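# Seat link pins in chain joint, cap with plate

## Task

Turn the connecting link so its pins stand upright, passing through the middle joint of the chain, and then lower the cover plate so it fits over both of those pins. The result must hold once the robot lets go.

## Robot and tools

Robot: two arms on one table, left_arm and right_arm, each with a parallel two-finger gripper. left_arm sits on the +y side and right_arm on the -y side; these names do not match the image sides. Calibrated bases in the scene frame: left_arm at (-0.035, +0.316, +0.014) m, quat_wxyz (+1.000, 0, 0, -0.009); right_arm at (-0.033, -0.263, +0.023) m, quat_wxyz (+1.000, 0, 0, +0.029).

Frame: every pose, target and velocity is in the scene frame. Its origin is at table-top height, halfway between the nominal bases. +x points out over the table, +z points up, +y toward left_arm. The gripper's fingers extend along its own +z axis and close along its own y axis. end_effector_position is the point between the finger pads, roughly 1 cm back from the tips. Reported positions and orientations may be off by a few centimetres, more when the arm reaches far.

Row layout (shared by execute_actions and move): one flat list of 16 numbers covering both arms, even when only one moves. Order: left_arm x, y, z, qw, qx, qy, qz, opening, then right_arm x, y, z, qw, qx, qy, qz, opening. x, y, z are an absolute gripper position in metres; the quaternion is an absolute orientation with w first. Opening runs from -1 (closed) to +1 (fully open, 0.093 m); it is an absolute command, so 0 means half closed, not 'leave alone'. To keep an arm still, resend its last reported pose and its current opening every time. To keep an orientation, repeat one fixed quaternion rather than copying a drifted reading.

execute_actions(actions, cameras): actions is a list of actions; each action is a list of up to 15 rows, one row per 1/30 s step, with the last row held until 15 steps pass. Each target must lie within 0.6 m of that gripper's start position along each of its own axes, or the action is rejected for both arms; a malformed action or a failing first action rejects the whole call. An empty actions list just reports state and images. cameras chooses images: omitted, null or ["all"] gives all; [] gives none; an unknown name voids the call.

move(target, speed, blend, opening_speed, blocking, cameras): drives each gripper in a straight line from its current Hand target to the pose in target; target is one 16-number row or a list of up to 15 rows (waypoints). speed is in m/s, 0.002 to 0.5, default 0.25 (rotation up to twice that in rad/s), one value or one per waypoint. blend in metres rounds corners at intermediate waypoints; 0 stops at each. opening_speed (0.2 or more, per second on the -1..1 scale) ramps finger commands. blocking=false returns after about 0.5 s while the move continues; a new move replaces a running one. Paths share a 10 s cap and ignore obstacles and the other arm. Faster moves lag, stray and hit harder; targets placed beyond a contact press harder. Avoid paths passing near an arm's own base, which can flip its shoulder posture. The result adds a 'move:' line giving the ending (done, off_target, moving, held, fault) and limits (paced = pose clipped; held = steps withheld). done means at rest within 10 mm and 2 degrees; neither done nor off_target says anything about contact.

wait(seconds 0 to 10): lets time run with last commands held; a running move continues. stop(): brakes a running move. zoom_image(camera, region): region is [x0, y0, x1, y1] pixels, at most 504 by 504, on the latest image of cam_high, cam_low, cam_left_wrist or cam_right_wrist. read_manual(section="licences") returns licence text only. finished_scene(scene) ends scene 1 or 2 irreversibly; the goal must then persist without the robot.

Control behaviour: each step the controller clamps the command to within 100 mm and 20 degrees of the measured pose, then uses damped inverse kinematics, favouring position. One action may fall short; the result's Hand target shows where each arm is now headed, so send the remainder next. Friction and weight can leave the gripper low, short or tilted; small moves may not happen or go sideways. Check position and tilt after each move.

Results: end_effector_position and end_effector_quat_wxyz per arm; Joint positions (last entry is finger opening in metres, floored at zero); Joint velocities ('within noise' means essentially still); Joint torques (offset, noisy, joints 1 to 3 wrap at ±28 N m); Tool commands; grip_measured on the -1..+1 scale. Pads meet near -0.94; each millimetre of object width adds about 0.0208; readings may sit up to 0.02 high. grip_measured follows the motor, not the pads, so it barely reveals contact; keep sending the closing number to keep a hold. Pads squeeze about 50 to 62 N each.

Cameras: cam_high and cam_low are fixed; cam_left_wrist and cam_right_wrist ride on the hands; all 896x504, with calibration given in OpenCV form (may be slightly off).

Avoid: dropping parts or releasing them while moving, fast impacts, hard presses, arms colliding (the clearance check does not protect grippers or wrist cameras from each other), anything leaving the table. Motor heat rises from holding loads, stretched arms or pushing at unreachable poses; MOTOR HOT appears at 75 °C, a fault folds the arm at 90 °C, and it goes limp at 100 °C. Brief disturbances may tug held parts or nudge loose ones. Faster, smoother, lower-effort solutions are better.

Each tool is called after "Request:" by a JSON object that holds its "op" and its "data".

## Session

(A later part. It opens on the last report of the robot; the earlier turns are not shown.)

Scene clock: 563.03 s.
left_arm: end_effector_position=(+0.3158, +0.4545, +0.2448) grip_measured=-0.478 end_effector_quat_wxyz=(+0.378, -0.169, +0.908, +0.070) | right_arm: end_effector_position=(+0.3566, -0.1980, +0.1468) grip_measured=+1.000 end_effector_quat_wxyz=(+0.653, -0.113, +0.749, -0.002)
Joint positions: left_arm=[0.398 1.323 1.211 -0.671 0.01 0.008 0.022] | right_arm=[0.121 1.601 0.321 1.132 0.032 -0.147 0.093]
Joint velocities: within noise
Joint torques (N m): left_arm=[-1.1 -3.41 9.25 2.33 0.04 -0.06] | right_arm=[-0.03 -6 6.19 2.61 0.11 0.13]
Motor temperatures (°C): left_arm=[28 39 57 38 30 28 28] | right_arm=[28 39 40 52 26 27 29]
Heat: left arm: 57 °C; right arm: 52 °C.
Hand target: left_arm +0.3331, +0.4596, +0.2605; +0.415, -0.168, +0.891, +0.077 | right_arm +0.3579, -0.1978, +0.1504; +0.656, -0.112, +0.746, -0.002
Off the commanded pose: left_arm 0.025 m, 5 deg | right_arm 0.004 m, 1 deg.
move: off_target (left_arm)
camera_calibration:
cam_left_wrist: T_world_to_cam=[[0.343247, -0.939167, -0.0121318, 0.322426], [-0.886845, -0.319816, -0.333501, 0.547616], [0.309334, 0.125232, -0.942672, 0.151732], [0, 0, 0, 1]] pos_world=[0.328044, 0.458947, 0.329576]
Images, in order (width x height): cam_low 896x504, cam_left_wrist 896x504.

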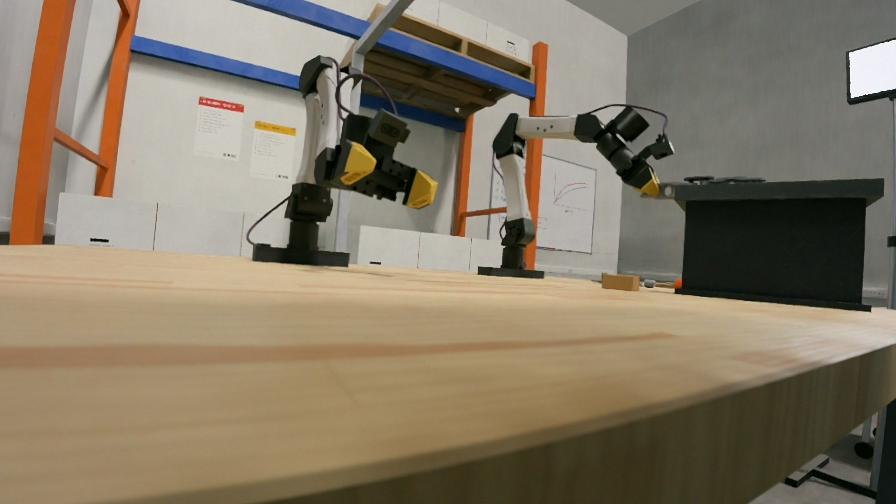

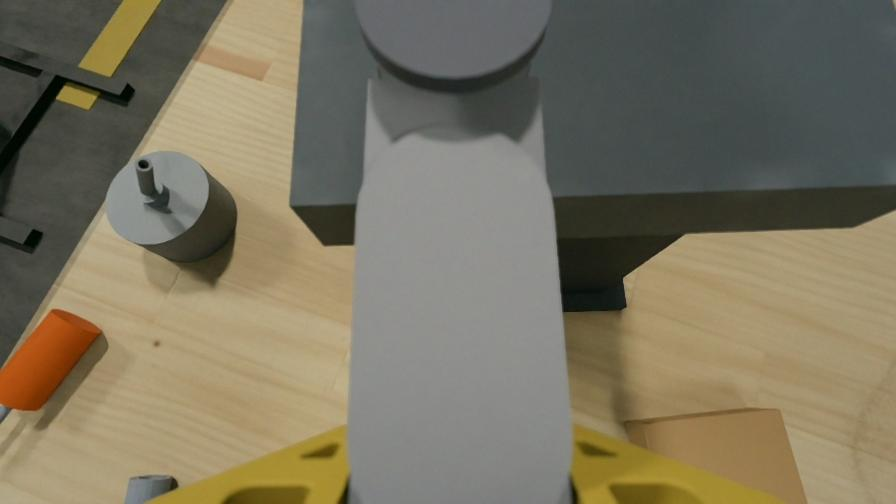

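Request:
{"op": "move", "data": {"target": [[0.335,0.4605,0.30,0.4153,-0.1675,0.8907,0.0781,-0.9,0.3579,-0.1978,0.1504,0.656,-0.112,0.746,-0.002,1]], "cameras": ["cam_left_wrist","cam_low"], "speed": 0.06}}

Request:
{"op": "zoom_image", "data": {"camera": "cam_low", "region": [600, 140, 780, 240]}}

Scene clock: 582.10 s.
left_arm: end_effector_position=(+0.3167, +0.4549, +0.2620) grip_measured=-0.478 end_effector_quat_wxyz=(+0.356, -0.171, +0.917, +0.065) | right_arm: end_effector_position=(+0.3566, -0.1980, +0.1468) grip_measured=+1.000 end_effector_quat_wxyz=(+0.653, -0.113, +0.749, -0.002)
Joint positions: left_arm=[0.398 1.374 1.353 -0.809 0.01 0.008 0.022] | right_arm=[0.121 1.601 0.321 1.132 0.032 -0.147 0.093]
Joint velocities: within noise
Joint torques (N m): left_arm=[-1.1 -5.9 12.49 2.11 0.04 -0.07] | right_arm=[0.01 -6.09 6.26 2.63 0.15 0.12]
Motor temperatures (°C): left_arm=[27 38 56 45 30 28 28] | right_arm=[28 39 40 53 26 27 29]
Heat: left arm: 56 °C; right arm: 53 °C.
Hand target: left_arm +0.3314, +0.4590, +0.3005; +0.415, -0.168, +0.891, +0.077 | right_arm +0.3579, -0.1978, +0.1504; +0.656, -0.112, +0.746, -0.002
Off the commanded pose: left_arm 0.043 m, 8 deg | right_arm 0.004 m, 1 deg.
move: off_target (left_arm)
camera_calibration:
cam_left_wrist: T_world_to_cam=[[0.342738, -0.939371, -0.0106771, 0.322536], [-0.900713, -0.325361, -0.287846, 0.54919], [0.26692, 0.108273, -0.957617, 0.192696], [0, 0, 0, 1]] pos_world=[0.332683, 0.460802, 0.346055]
Images, in order (width x height): cam_low 896x504, cam_left_wrist 896x504.

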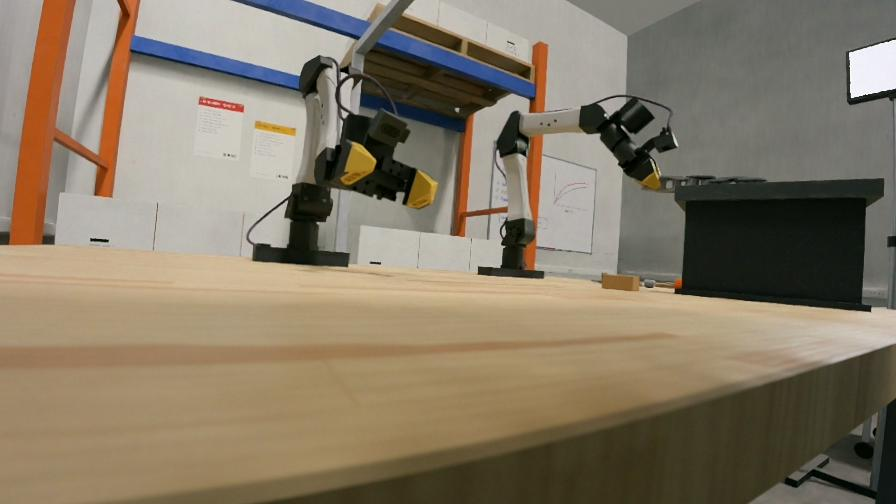

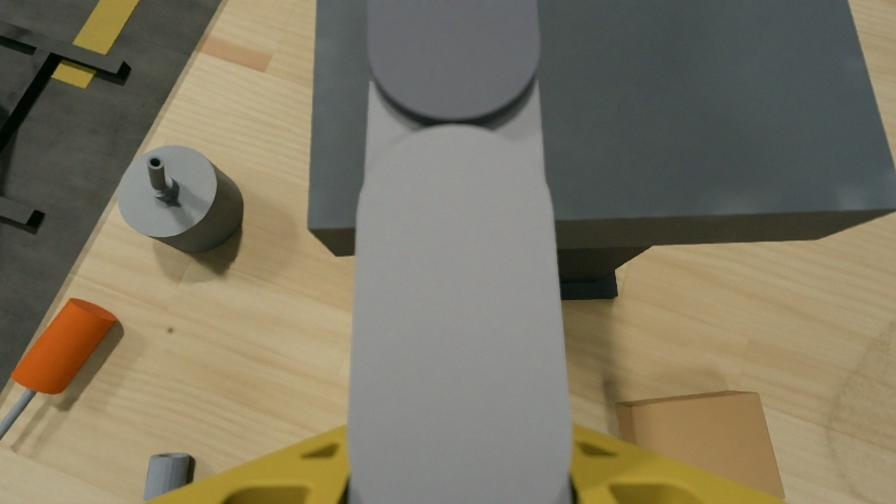

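Scaled by 2.800 from the camera's 896x504 image, which has a finer 1280x720 frame.

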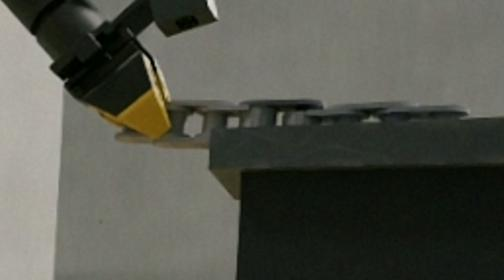

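Request:
{"op": "move", "data": {"target": [[0.335,0.4605,0.33,0.4153,-0.1675,0.8907,0.0781,-0.9,0.3579,-0.1978,0.1504,0.656,-0.112,0.746,-0.002,1]], "cameras": ["cam_left_wrist","cam_low"], "speed": 0.06}}

Request:
{"op": "zoom_image", "data": {"camera": "cam_low", "region": [600, 140, 780, 240]}}

Scene clock: 591.03 s.
left_arm: end_effector_position=(+0.3167, +0.4549, +0.2922) grip_measured=-0.478 end_effector_quat_wxyz=(+0.354, -0.171, +0.917, +0.065) | right_arm: end_effector_position=(+0.3566, -0.1980, +0.1468) grip_measured=+1.000 end_effector_quat_wxyz=(+0.653, -0.113, +0.749, -0.002)
Joint positions: left_arm=[0.398 1.409 1.508 -0.934 0.01 0.008 0.022] | right_arm=[0.121 1.601 0.321 1.132 0.032 -0.147 0.093]
Joint velocities: within noise
Joint torques (N m): left_arm=[-1.07 -5.85 12.38 2.16 0.02 -0.07] | right_arm=[0.02 -6.04 6.3 2.64 0.11 0.13]
Motor temperatures (°C): left_arm=[27 38 56 45 30 28 29] | right_arm=[28 39 40 53 26 27 29]
Heat: left arm: 56 °C; right arm: 53 °C.
Hand target: left_arm +0.3313, +0.4589, +0.3304; +0.415, -0.168, +0.891, +0.077 | right_arm +0.3579, -0.1978, +0.1504; +0.656, -0.112, +0.746, -0.002
Off the commanded pose: left_arm 0.042 m, 8 deg | right_arm 0.004 m, 1 deg.
move: off_target (left_arm)
camera_calibration:
cam_left_wrist: T_world_to_cam=[[0.342696, -0.939387, -0.0105488, 0.322841], [-0.901827, -0.325807, -0.283827, 0.557259], [0.263187, 0.10678, -0.958817, 0.223809], [0, 0, 0, 1]] pos_world=[0.333011, 0.460933, 0.376163]
Images, in order (width x height): cam_low 896x504, cam_left_wrist 896x504.

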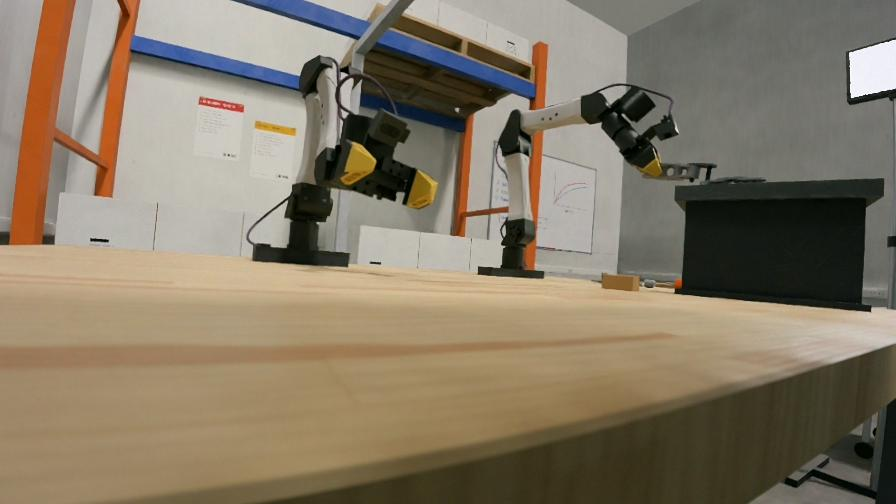

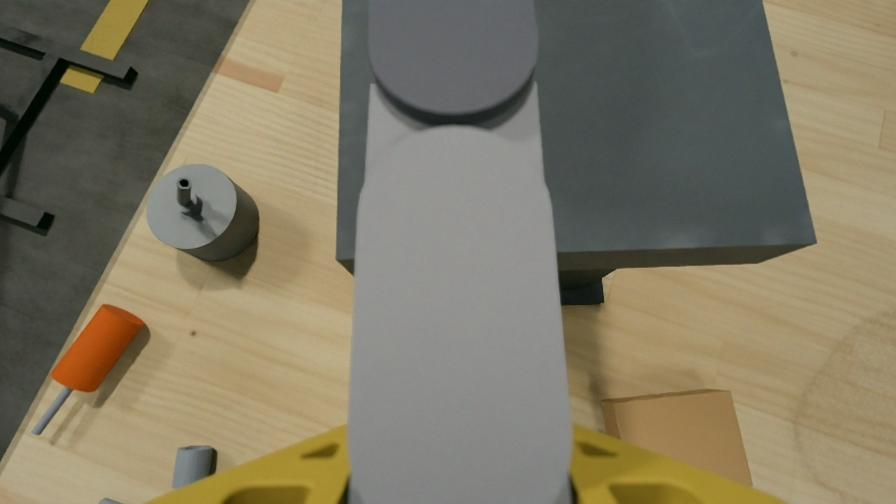

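Scaled by 2.800 from the camera's 896x504 image, which has a finer 1280x720 frame.

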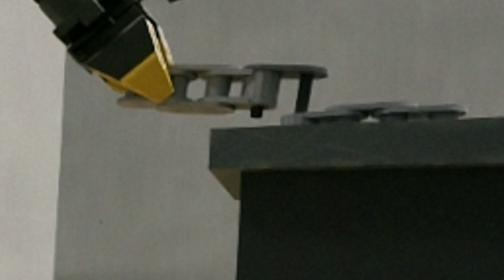

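Request:
{"op": "move", "data": {"target": [[0.27,0.42,0.33,0.4767,-0.1617,0.86,0.0896,-0.9,0.3579,-0.1978,0.1504,0.656,-0.112,0.746,-0.002,1],[0.20,0.17,0.18,0.485,0,0.875,0,-0.9,0.3579,-0.1978,0.1504,0.656,-0.112,0.746,-0.002,1]], "cameras": ["cam_left_wrist","cam_low","cam_high"], "speed": 0.12, "blend": 0.04}}

Request:
{"op": "zoom_image", "data": {"camera": "cam_high", "region": [100, 250, 400, 500]}}

Scene clock: 614.80 s.
left_arm: end_effector_position=(+0.1884, +0.1768, +0.1615) grip_measured=-0.478 end_effector_quat_wxyz=(+0.447, +0.032, +0.894, +0.019) | right_arm: end_effector_position=(+0.3566, -0.1980, +0.1468) grip_measured=+1.000 end_effector_quat_wxyz=(+0.653, -0.113, +0.749, -0.002)
Joint positions: left_arm=[-0.99 0.977 0.645 -0.626 -0.747 -0.69 0.022] | right_arm=[0.121 1.601 0.321 1.132 0.032 -0.147 0.093]
Joint velocities: within noise
Joint torques (N m): left_arm=[-0.79 -2.15 8.7 1.88 -0.75 -0.18] | right_arm=[-0.12 -6.12 6.27 2.67 0.11 0.11]
Motor temperatures (°C): left_arm=[27 38 61 46 30 28 29] | right_arm=[28 39 39 53 26 27 29]
Heat: left arm: 61 °C; right arm: 53 °C.
Hand target: left_arm +0.1980, +0.1712, +0.1804; +0.483, -0.001, +0.876, +0.000 | right_arm +0.3579, -0.1978, +0.1504; +0.656, -0.112, +0.746, -0.002
Off the commanded pose: left_arm 0.023 m, 6 deg | right_arm 0.004 m, 1 deg.
move: off_target (left_arm); blend cut to 0.0363 m at target 1
camera_calibration:
cam_left_wrist: T_world_to_cam=[[-0.0547714, -0.995423, -0.0783101, 0.199908], [-0.885421, 0.0846719, -0.457013, 0.266115], [0.461552, 0.0443062, -0.886006, 0.123853], [0, 0, 0, 1]] pos_world=[0.189408, 0.170973, 0.247007]
Images, in order (width x height): cam_high 896x504, cam_low 896x504, cam_left_wrist 896x504.

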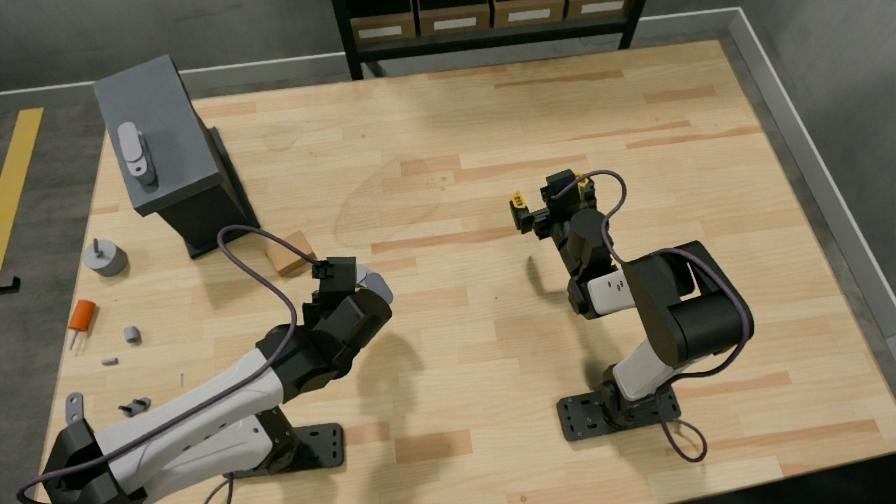

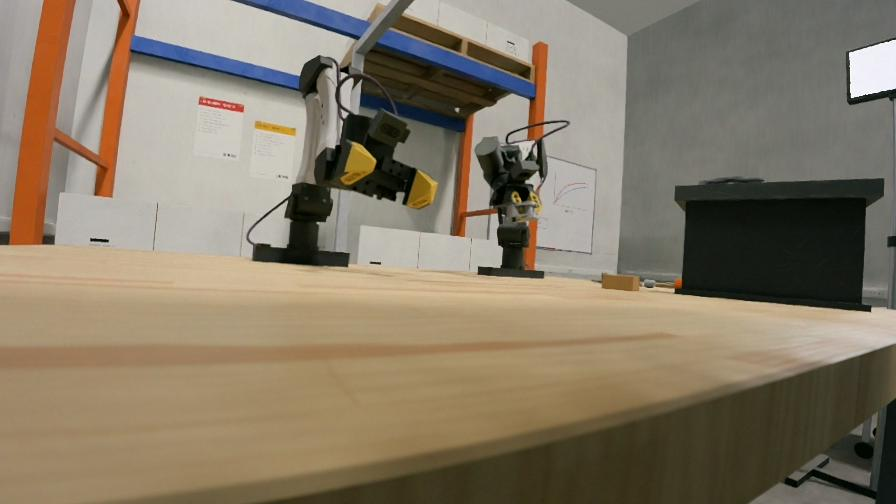

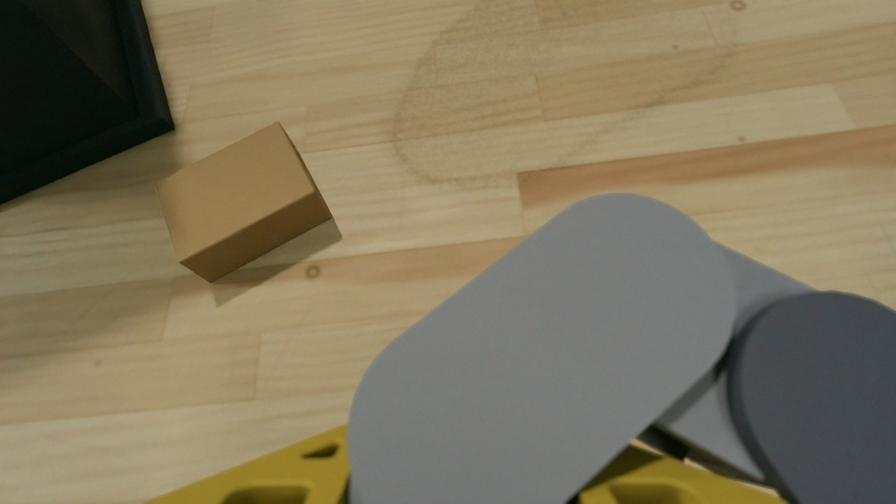

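Scaled by 1.680 from the camera's 896x504 image, which has a finer 1280x720 frame.

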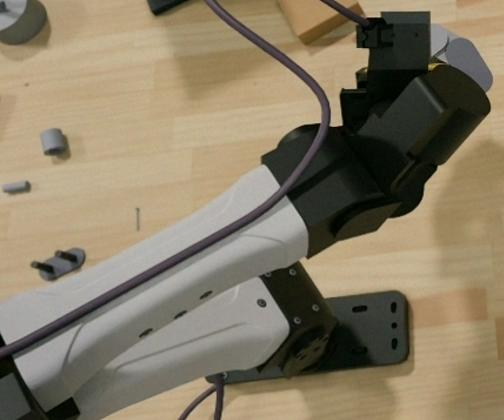

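Request:
{"op": "move", "data": {"target": [[0.21,0.165,0.075,0.485,0,0.875,0,-0.9,0.3579,-0.1978,0.1504,0.656,-0.112,0.746,-0.002,1]], "cameras": ["cam_left_wrist","cam_low","cam_high"], "speed": 0.12}}

Request:
{"op": "zoom_image", "data": {"camera": "cam_low", "region": [420, 120, 640, 300]}}

Scene clock: 626.27 s.
left_arm: end_effector_position=(+0.1985, +0.1712, +0.0605) grip_measured=-0.478 end_effector_quat_wxyz=(+0.454, +0.025, +0.890, +0.019) | right_arm: end_effector_position=(+0.3566, -0.1980, +0.1468) grip_measured=+1.000 end_effector_quat_wxyz=(+0.653, -0.113, +0.749, -0.002)
Joint positions: left_arm=[-0.968 1.247 0.325 -0.008 -0.749 -0.671 0.022] | right_arm=[0.121 1.601 0.321 1.132 0.032 -0.147 0.093]
Joint velocities: within noise
Joint torques (N m): left_arm=[0.42 -3.23 6.78 1.94 -0.54 -0.01] | right_arm=[-0.24 -6 6.26 2.67 0.09 0.09]
Motor temperatures (°C): left_arm=[27 37 59 45 30 28 29] | right_arm=[28 39 39 53 26 27 29]
Heat: left arm: 59 °C; right arm: 53 °C.
Hand target: left_arm +0.2089, +0.1658, +0.0755; +0.484, -0.001, +0.875, +0.001 | right_arm +0.3579, -0.1978, +0.1504; +0.656, -0.112, +0.746, -0.002
Off the commanded pose: left_arm 0.020 m, 5 deg | right_arm 0.004 m, 1 deg.
move: off_target (left_arm)
camera_calibration:
cam_left_wrist: T_world_to_cam=[[-0.0421963, -0.996503, -0.072115, 0.18431], [-0.878633, 0.0713725, -0.472133, 0.231245], [0.475629, 0.0434404, -0.878573, 0.0268208], [0, 0, 0, 1]] pos_world=[0.1982, 0.165996, 0.146034]
Images, in order (width x height): cam_high 896x504, cam_low 896x504, cam_left_wrist 896x504.

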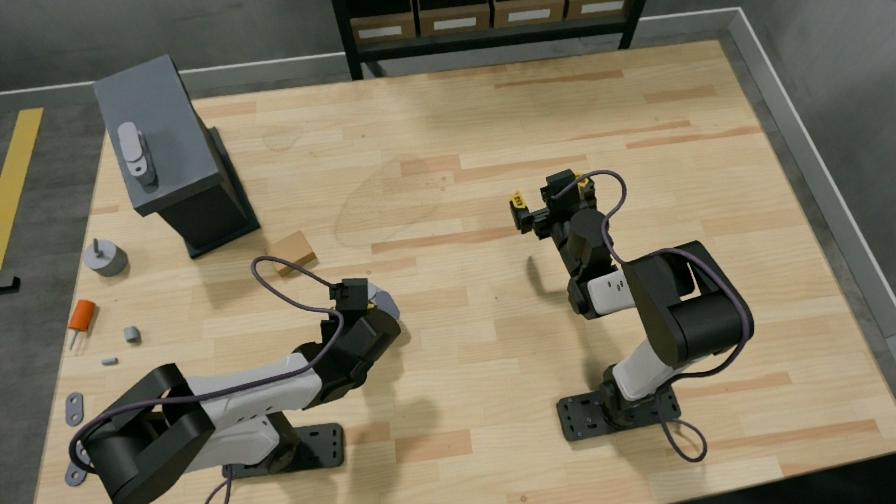

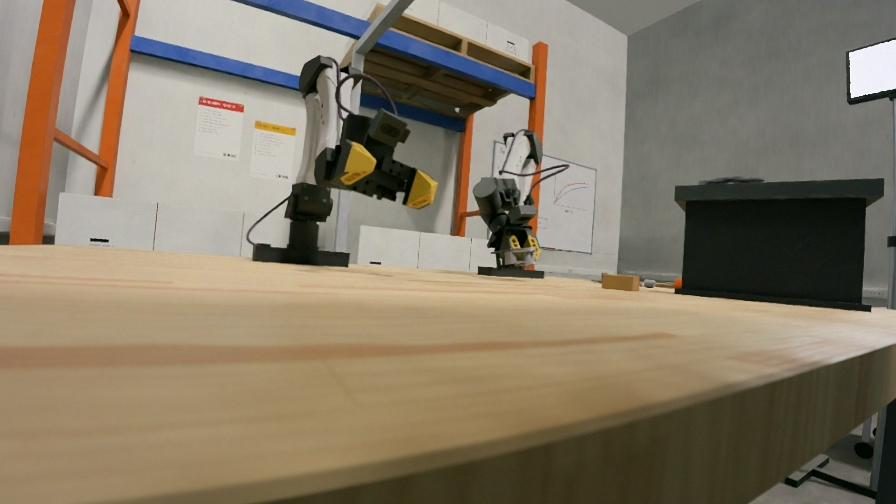

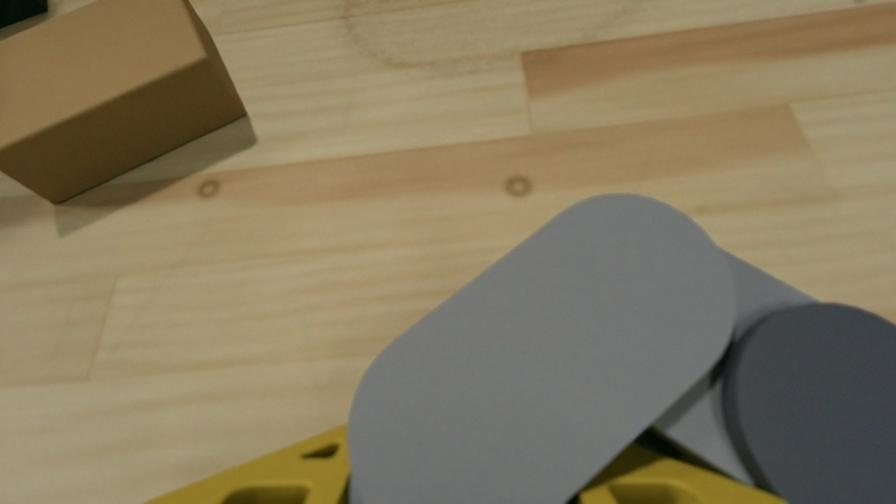

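Scaled by 2.291 from the camera's 896x504 image, which has a finer 1280x720 frame.

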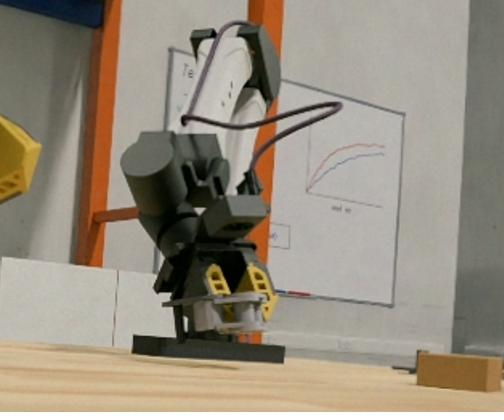

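Request:
{"op": "move", "data": {"target": [[0.21,0.165,0.046,0.485,0,0.875,0,-0.9,0.3579,-0.1978,0.1504,0.656,-0.112,0.746,-0.002,1]], "cameras": ["cam_left_wrist","cam_low"], "speed": 0.04}}

Request:
{"op": "zoom_image", "data": {"camera": "cam_low", "region": [460, 200, 580, 300]}}

Scene clock: 635.20 s.
left_arm: end_effector_position=(+0.1989, +0.1705, +0.0324) grip_measured=-0.478 end_effector_quat_wxyz=(+0.456, +0.024, +0.890, +0.016) | right_arm: end_effector_position=(+0.3566, -0.1980, +0.1468) grip_measured=+1.000 end_effector_quat_wxyz=(+0.653, -0.113, +0.749, -0.002)
Joint positions: left_arm=[-0.968 1.399 0.257 0.219 -0.749 -0.67 0.022] | right_arm=[0.121 1.601 0.321 1.132 0.032 -0.147 0.093]
Joint velocities: within noise
Joint torques (N m): left_arm=[0.5 -3.52 5.91 1.87 -0.54 0.01] | right_arm=[-0.17 -6.09 6.32 2.63 0.11 0.08]
Motor temperatures (°C): left_arm=[27 36 57 44 30 28 29] | right_arm=[28 39 39 53 26 27 29]
Heat: left arm: 57 °C; right arm: 53 °C.
Hand target: left_arm +0.2092, +0.1657, +0.0463; +0.484, -0.001, +0.875, +0.001 | right_arm +0.3579, -0.1978, +0.1504; +0.656, -0.112, +0.746, -0.002
Off the commanded pose: left_arm 0.018 m, 5 deg | right_arm 0.004 m, 1 deg.
move: off_target (left_arm)
camera_calibration:
cam_left_wrist: T_world_to_cam=[[-0.0421416, -0.996891, -0.0665695, 0.18154], [-0.876721, 0.0688506, -0.476045, 0.218579], [0.479149, 0.0383016, -0.876898, 0.00209278], [0, 0, 0, 1]] pos_world=[0.19828, 0.165846, 0.117974]
Images, in order (width x height): cam_low 896x504, cam_left_wrist 896x504.

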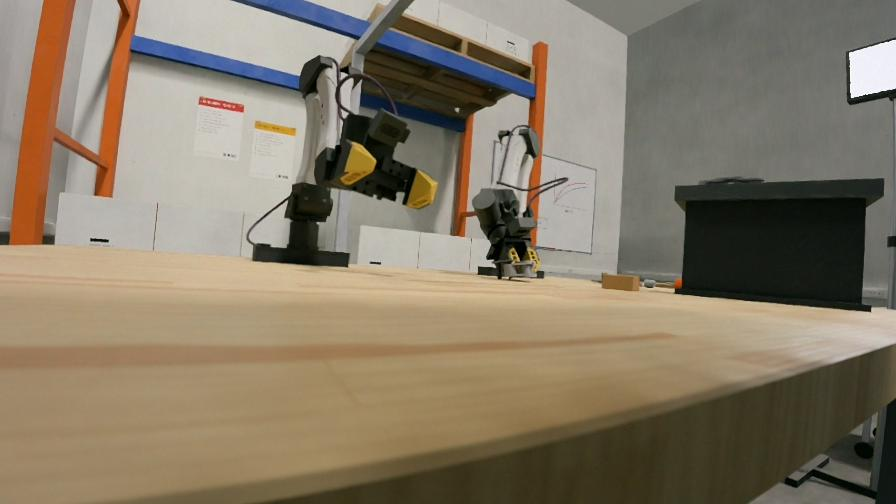

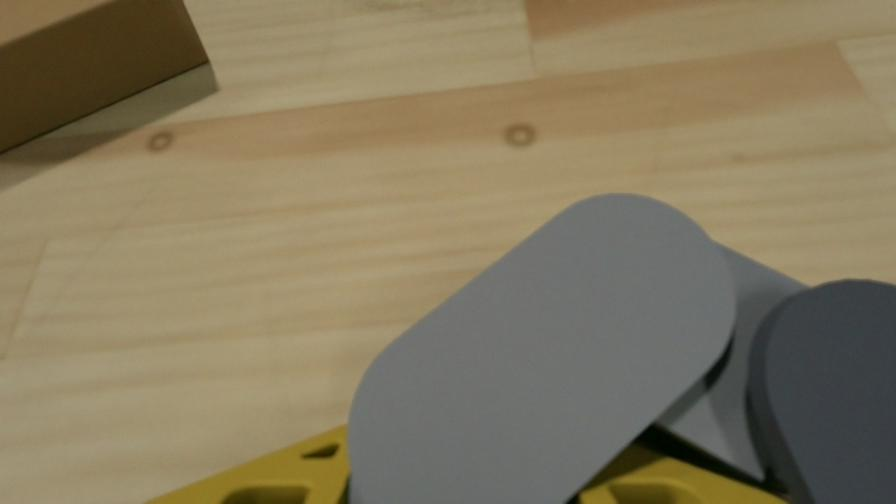

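Scaled by 4.200 from the camera's 896x504 image, which has a finer 1280x720 frame.

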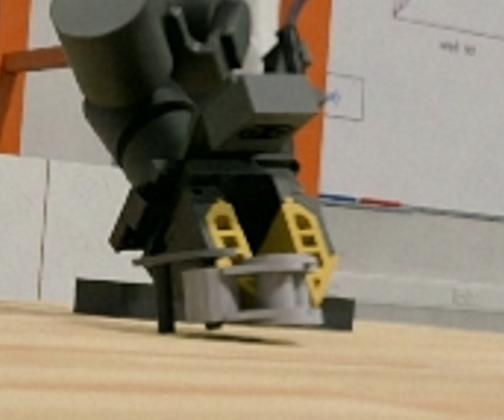

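Request:
{"op": "move", "data": {"target": [[0.21,0.165,0.034,0.485,0,0.875,0,-0.9,0.3579,-0.1978,0.1504,0.656,-0.112,0.746,-0.002,1]], "cameras": ["cam_left_wrist","cam_low"], "speed": 0.03}}

Request:
{"op": "zoom_image", "data": {"camera": "cam_low", "region": [460, 200, 580, 300]}}

Scene clock: 642.27 s.
left_arm: end_effector_position=(+0.2028, +0.1673, +0.0265) grip_measured=-0.478 end_effector_quat_wxyz=(+0.467, +0.017, +0.884, +0.010) | right_arm: end_effector_position=(+0.3566, -0.1980, +0.1468) grip_measured=+1.000 end_effector_quat_wxyz=(+0.653, -0.113, +0.749, -0.002)
Joint positions: left_arm=[-0.968 1.474 0.241 0.341 -0.761 -0.666 0.022] | right_arm=[0.121 1.601 0.321 1.132 0.032 -0.147 0.093]
Joint velocities: within noise
Joint torques (N m): left_arm=[0.58 -3.22 5.07 1.76 -0.42 -0.01] | right_arm=[-0.05 -6.06 6.37 2.63 0.08 0.13]
Motor temperatures (°C): left_arm=[27 36 55 43 30 28 29] | right_arm=[28 39 39 53 26 27 29]
Heat: left arm: 55 °C; right arm: 53 °C.
Hand target: left_arm +0.2097, +0.1653, +0.0342; +0.484, +0.000, +0.875, +0.001 | right_arm +0.3579, -0.1978, +0.1504; +0.656, -0.112, +0.746, -0.002
Off the commanded pose: left_arm 0.011 m, 3 deg | right_arm 0.004 m, 1 deg.
move: off_target (left_arm)
camera_calibration:
cam_left_wrist: T_world_to_cam=[[-0.0356046, -0.998125, -0.0497791, 0.176472], [-0.864837, 0.0557339, -0.498949, 0.21981], [0.500788, 0.025286, -0.865201, -0.00737172], [0, 0, 0, 1]] pos_world=[0.200074, 0.164077, 0.11208]
Images, in order (width x height): cam_low 896x504, cam_left_wrist 896x504.

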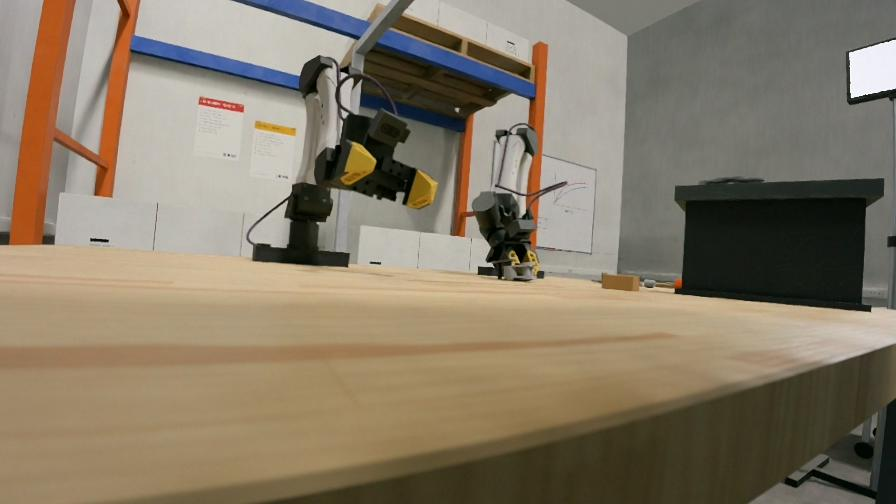

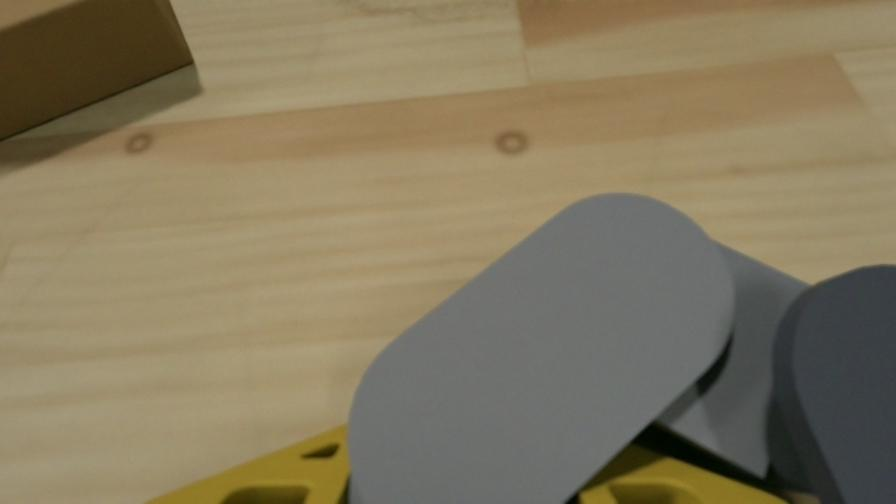

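Scaled by 4.200 from the camera's 896x504 image, which has a finer 1280x720 frame.

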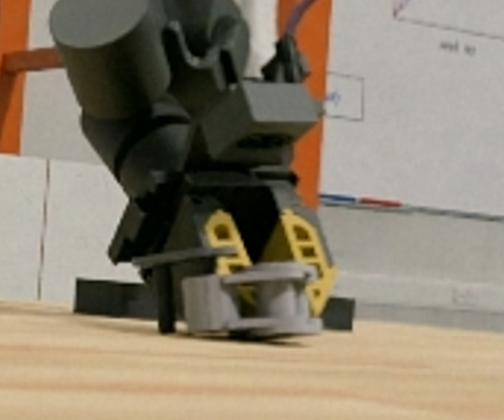

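Request:
{"op": "move", "data": {"target": [[0.21,0.165,0.024,0.485,0,0.875,0,-0.9,0.3579,-0.1978,0.1504,0.656,-0.112,0.746,-0.002,1]], "cameras": ["cam_left_wrist","cam_low"], "speed": 0.03}}

Request:
{"op": "zoom_image", "data": {"camera": "cam_low", "region": [460, 200, 580, 300]}}

Scene clock: 651.40 s.
left_arm: end_effector_position=(+0.2081, +0.1654, +0.0246) grip_measured=-0.478 end_effector_quat_wxyz=(+0.484, +0.005, +0.875, +0.006) | right_arm: end_effector_position=(+0.3566, -0.1980, +0.1468) grip_measured=+1.000 end_effector_quat_wxyz=(+0.653, -0.113, +0.749, -0.002)
Joint positions: left_arm=[-0.967 1.541 0.23 0.457 -0.787 -0.665 0.022] | right_arm=[0.121 1.601 0.321 1.132 0.032 -0.147 0.093]
Joint velocities: within noise
Joint torques (N m): left_arm=[0.53 -2.91 4.21 1.54 -0.17 0] | right_arm=[-0.12 -6.22 6.24 2.63 0.09 0.15]
Motor temperatures (°C): left_arm=[27 36 53 43 30 28 29] | right_arm=[28 38 39 53 26 27 29]
Heat: left arm: 53 °C; right arm: 53 °C.
Hand target: left_arm +0.2100, +0.1650, +0.0241; +0.485, +0.000, +0.875, +0.000 | right_arm +0.3579, -0.1978, +0.1504; +0.656, -0.112, +0.746, -0.002
Off the commanded pose: left_arm 0.002 m, 1 deg | right_arm 0.004 m, 1 deg.
move: done
camera_calibration:
cam_left_wrist: T_world_to_cam=[[-0.0170418, -0.999361, -0.0314214, 0.170646], [-0.846154, 0.0311569, -0.532027, 0.224483], [0.532666, 0.0175207, -0.846144, -0.017415], [0, 0, 0, 1]] pos_world=[0.202132, 0.163848, 0.110057]
Images, in order (width x height): cam_low 896x504, cam_left_wrist 896x504.

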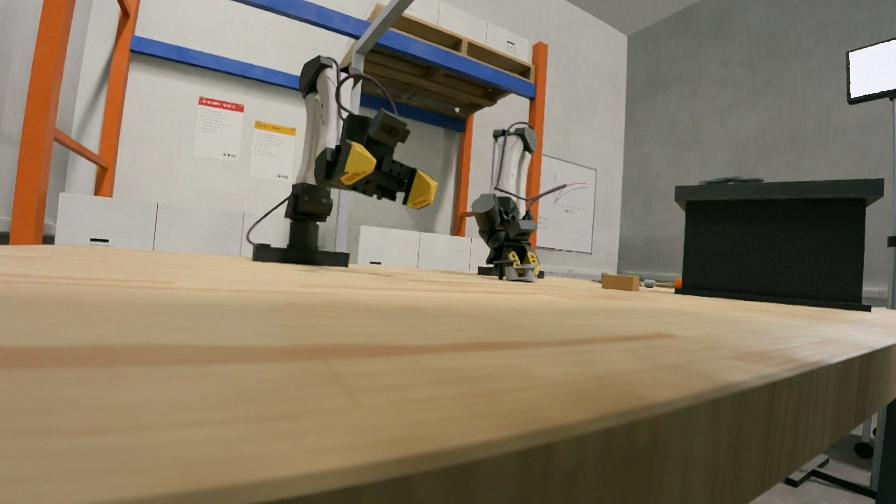

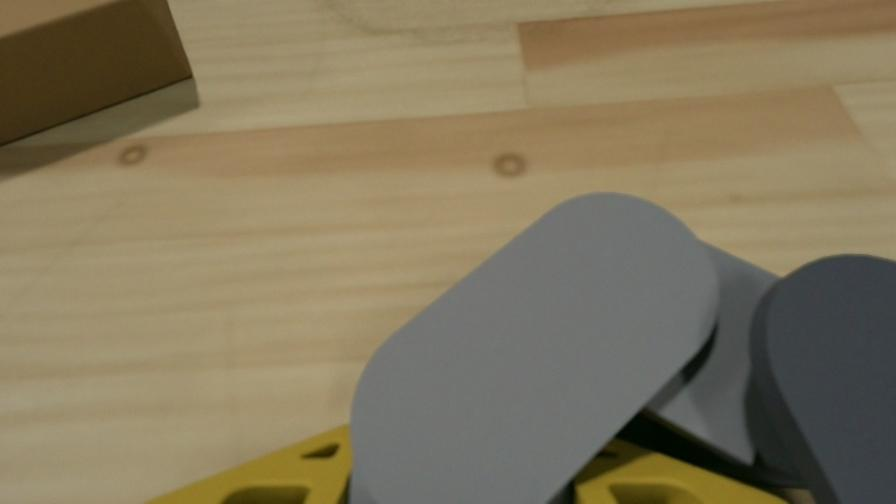

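Scaled by 4.200 from the camera's 896x504 image, which has a finer 1280x720 frame.

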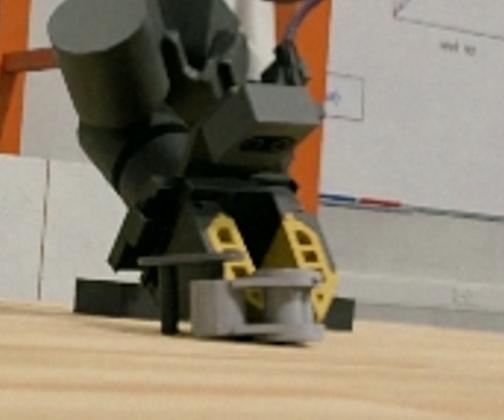

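Request:
{"op": "move", "data": {"target": [[0.208,0.165,0.024,0.484,0.005,0.875,0.006,0.3,0.3579,-0.1978,0.1504,0.656,-0.112,0.746,-0.002,1],[0.15,0.165,0.15,0.484,0.005,0.875,0.006,0.8,0.3579,-0.1978,0.1504,0.656,-0.112,0.746,-0.002,1],[0.15,0.165,0.25,0.37,0.0,0.93,0.0,0.8,0.3579,-0.1978,0.1504,0.656,-0.112,0.746,-0.002,1]], "opening_speed": 0.6}}

Scene clock: 663.97 s.
left_arm: end_effector_position=(+0.1499, +0.1660, +0.2465) grip_measured=+0.798 end_effector_quat_wxyz=(+0.374, -0.001, +0.927, +0.003) | right_arm: end_effector_position=(+0.3566, -0.1980, +0.1468) grip_measured=+1.000 end_effector_quat_wxyz=(+0.653, -0.113, +0.749, -0.002)
Joint positions: left_arm=[-1.13 1.091 1.153 -1.263 -0.688 -1.016 0.084] | right_arm=[0.121 1.601 0.321 1.132 0.032 -0.147 0.093]
Joint velocities: within noise
Joint torques (N m): left_arm=[0.38 -1.8 8.75 0.8 -0.16 0.1] | right_arm=[-0.06 -5.82 6.32 2.64 0.11 0.12]
Motor temperatures (°C): left_arm=[27 36 52 41 30 28 29] | right_arm=[28 38 39 53 26 27 29]
Heat: left arm: 52 °C; right arm: 53 °C.
Hand target: left_arm +0.1500, +0.1651, +0.2500; +0.370, +0.000, +0.929, +0.000 | right_arm +0.3579, -0.1978, +0.1504; +0.656, -0.112, +0.746, -0.002
Off the commanded pose: left_arm 0.004 m, 1 deg | right_arm 0.004 m, 1 deg.
move: done
camera_calibration:
cam_left_wrist: T_world_to_cam=[[-0.0135547, -0.999752, -0.0176783, 0.173301], [-0.949487, 0.0184126, -0.313267, 0.256978], [0.313514, 0.0125391, -0.949501, 0.260548], [0, 0, 0, 1]] pos_world=[0.164661, 0.16526, 0.330956]

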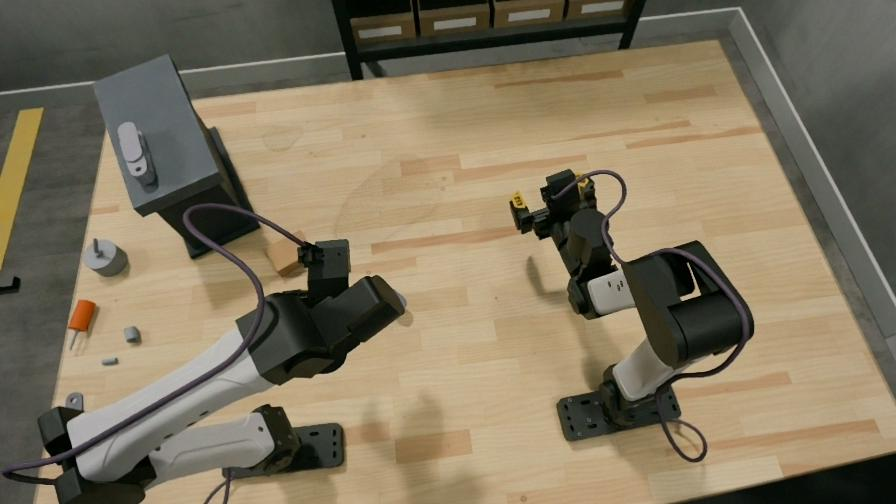

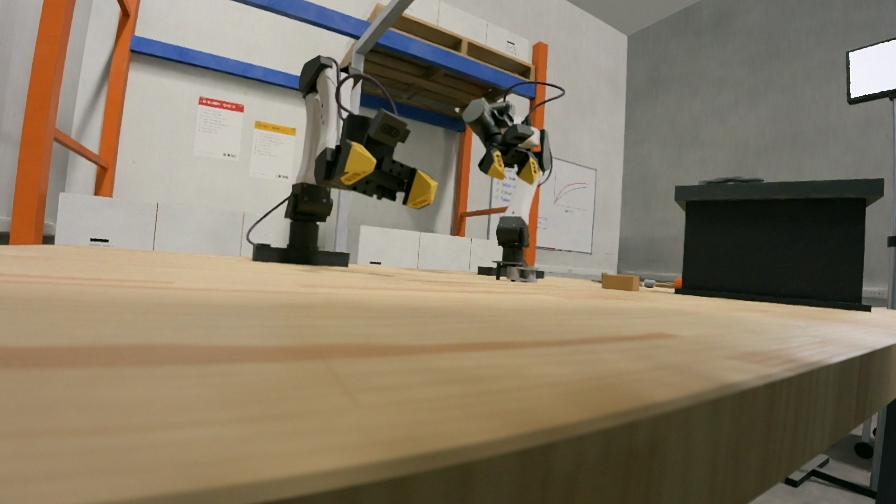

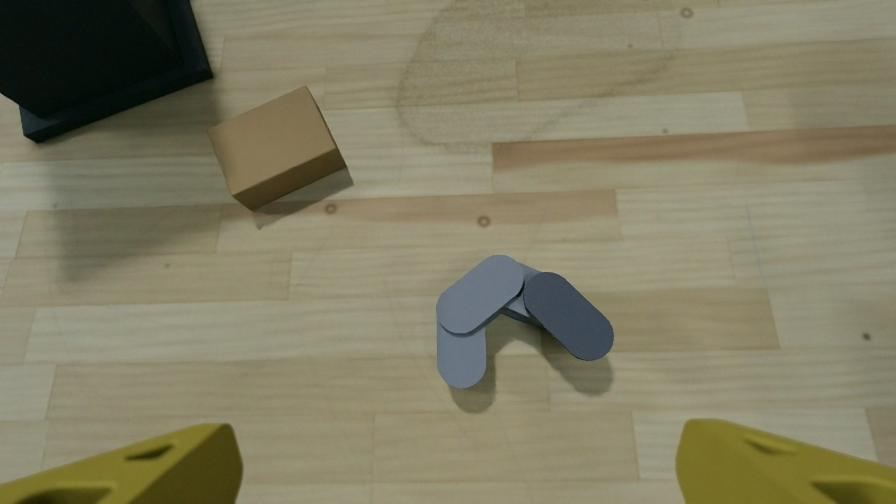

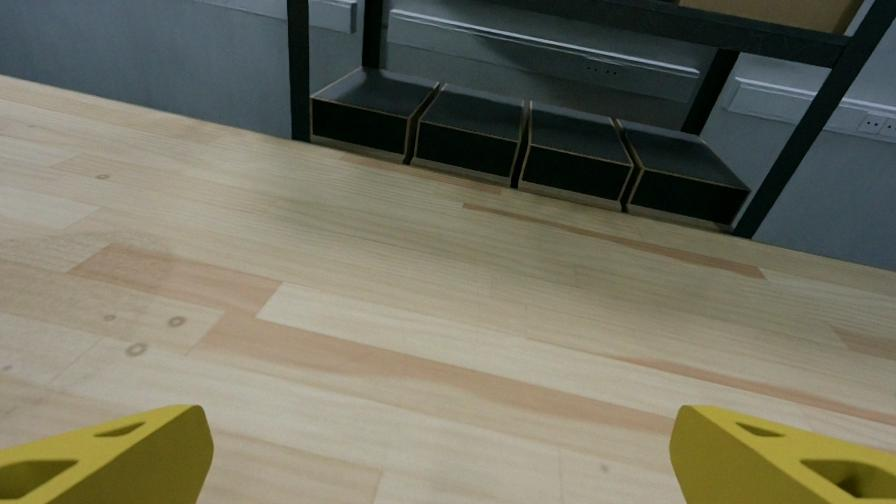

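Request:
{"op": "zoom_image", "data": {"camera": "cam_left_wrist", "region": [400, 230, 650, 410]}}

Request:
{"op": "zoom_image", "data": {"camera": "cam_low", "region": [470, 230, 570, 300]}}

Scaled by 2.016 from the camera's 896x504 image, which has a finer 1280x720 frame.

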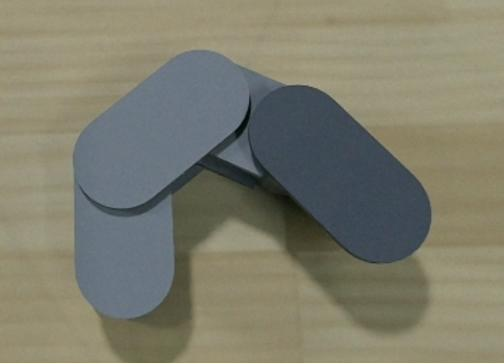

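Scaled by 5.040 from the camera's 896x504 image, which has a finer 1280x720 frame.

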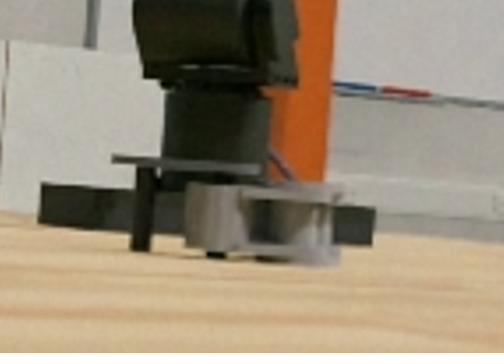

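Request:
{"op": "move", "data": {"target": [[0.20,0.13,0.20,0.17,-0.2,0.95,0.0,1,0.3579,-0.1978,0.1504,0.656,-0.112,0.746,-0.002,1],[0.2204,0.1026,0.13,0,-0.3453,0.9385,0,1,0.3579,-0.1978,0.1504,0.656,-0.112,0.746,-0.002,1]], "cameras": ["cam_left_wrist","cam_high"]}}

Scene clock: 765.83 s.
left_arm: end_effector_position=(+0.2148, +0.1084, +0.1258) grip_measured=+1.000 end_effector_quat_wxyz=(-0.001, -0.339, +0.941, +0.015) | right_arm: end_effector_position=(+0.3566, -0.1980, +0.1468) grip_measured=+1.000 end_effector_quat_wxyz=(+0.653, -0.113, +0.749, -0.002)
Joint positions: left_arm=[-0.683 1.798 1.493 -1.292 -0.014 -1.392 0.093] | right_arm=[0.121 1.601 0.321 1.132 0.032 -0.147 0.093]
Joint velocities: within noise
Joint torques (N m): left_arm=[0.12 -7.12 8.53 0.31 0.2 -0.07] | right_arm=[-0.03 -6 6.17 2.63 0.13 0.11]
Motor temperatures (°C): left_arm=[27 34 57 33 30 28 28] | right_arm=[28 38 39 53 26 27 29]
Heat: left arm: 57 °C; right arm: 53 °C.
Hand target: left_arm +0.2203, +0.1027, +0.1302; +0.000, -0.345, +0.939, +0.000 | right_arm +0.3579, -0.1978, +0.1504; +0.656, -0.112, +0.746, -0.002
Off the commanded pose: left_arm 0.009 m, 2 deg | right_arm 0.004 m, 1 deg.
move: done
camera_calibration:
cam_left_wrist: T_world_to_cam=[[0.620356, -0.783894, -0.0258763, -0.0440516], [-0.702781, -0.570207, 0.425396, 0.199749], [-0.34822, -0.245712, -0.904637, 0.290741], [0, 0, 0, 1]] pos_world=[0.26895, 0.150805, 0.176903]
Images, in order (width x height): cam_high 896x504, cam_left_wrist 896x504.

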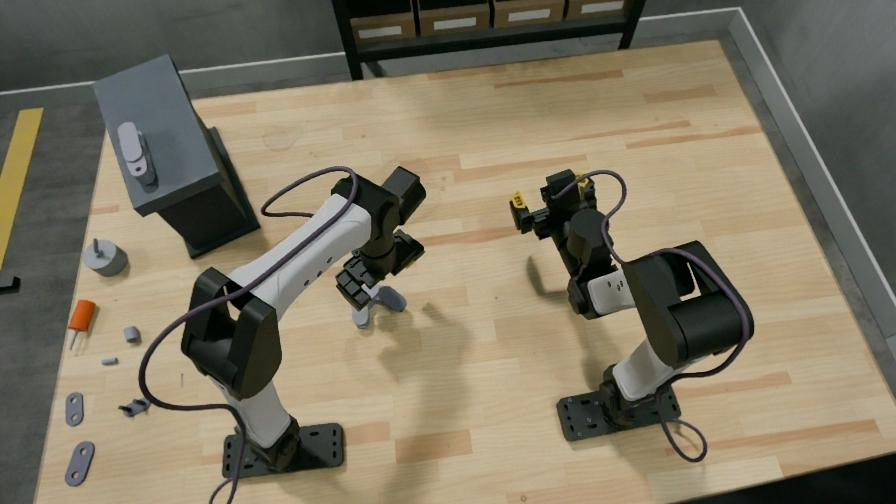

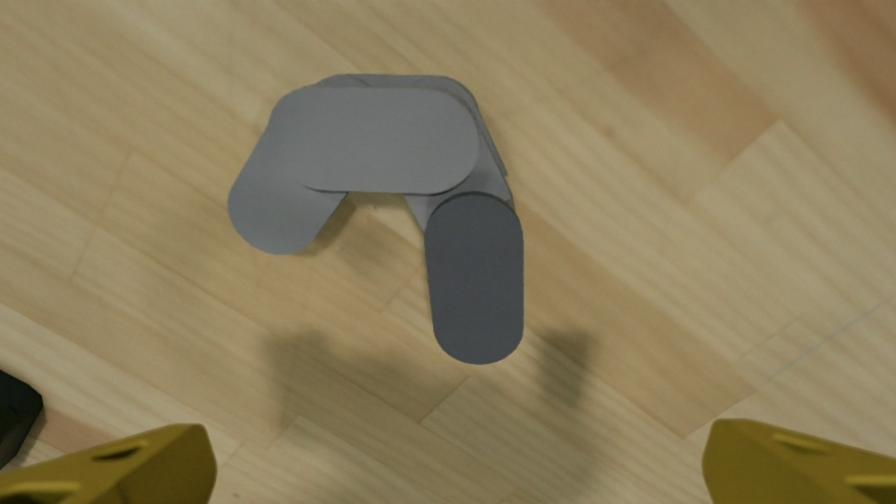

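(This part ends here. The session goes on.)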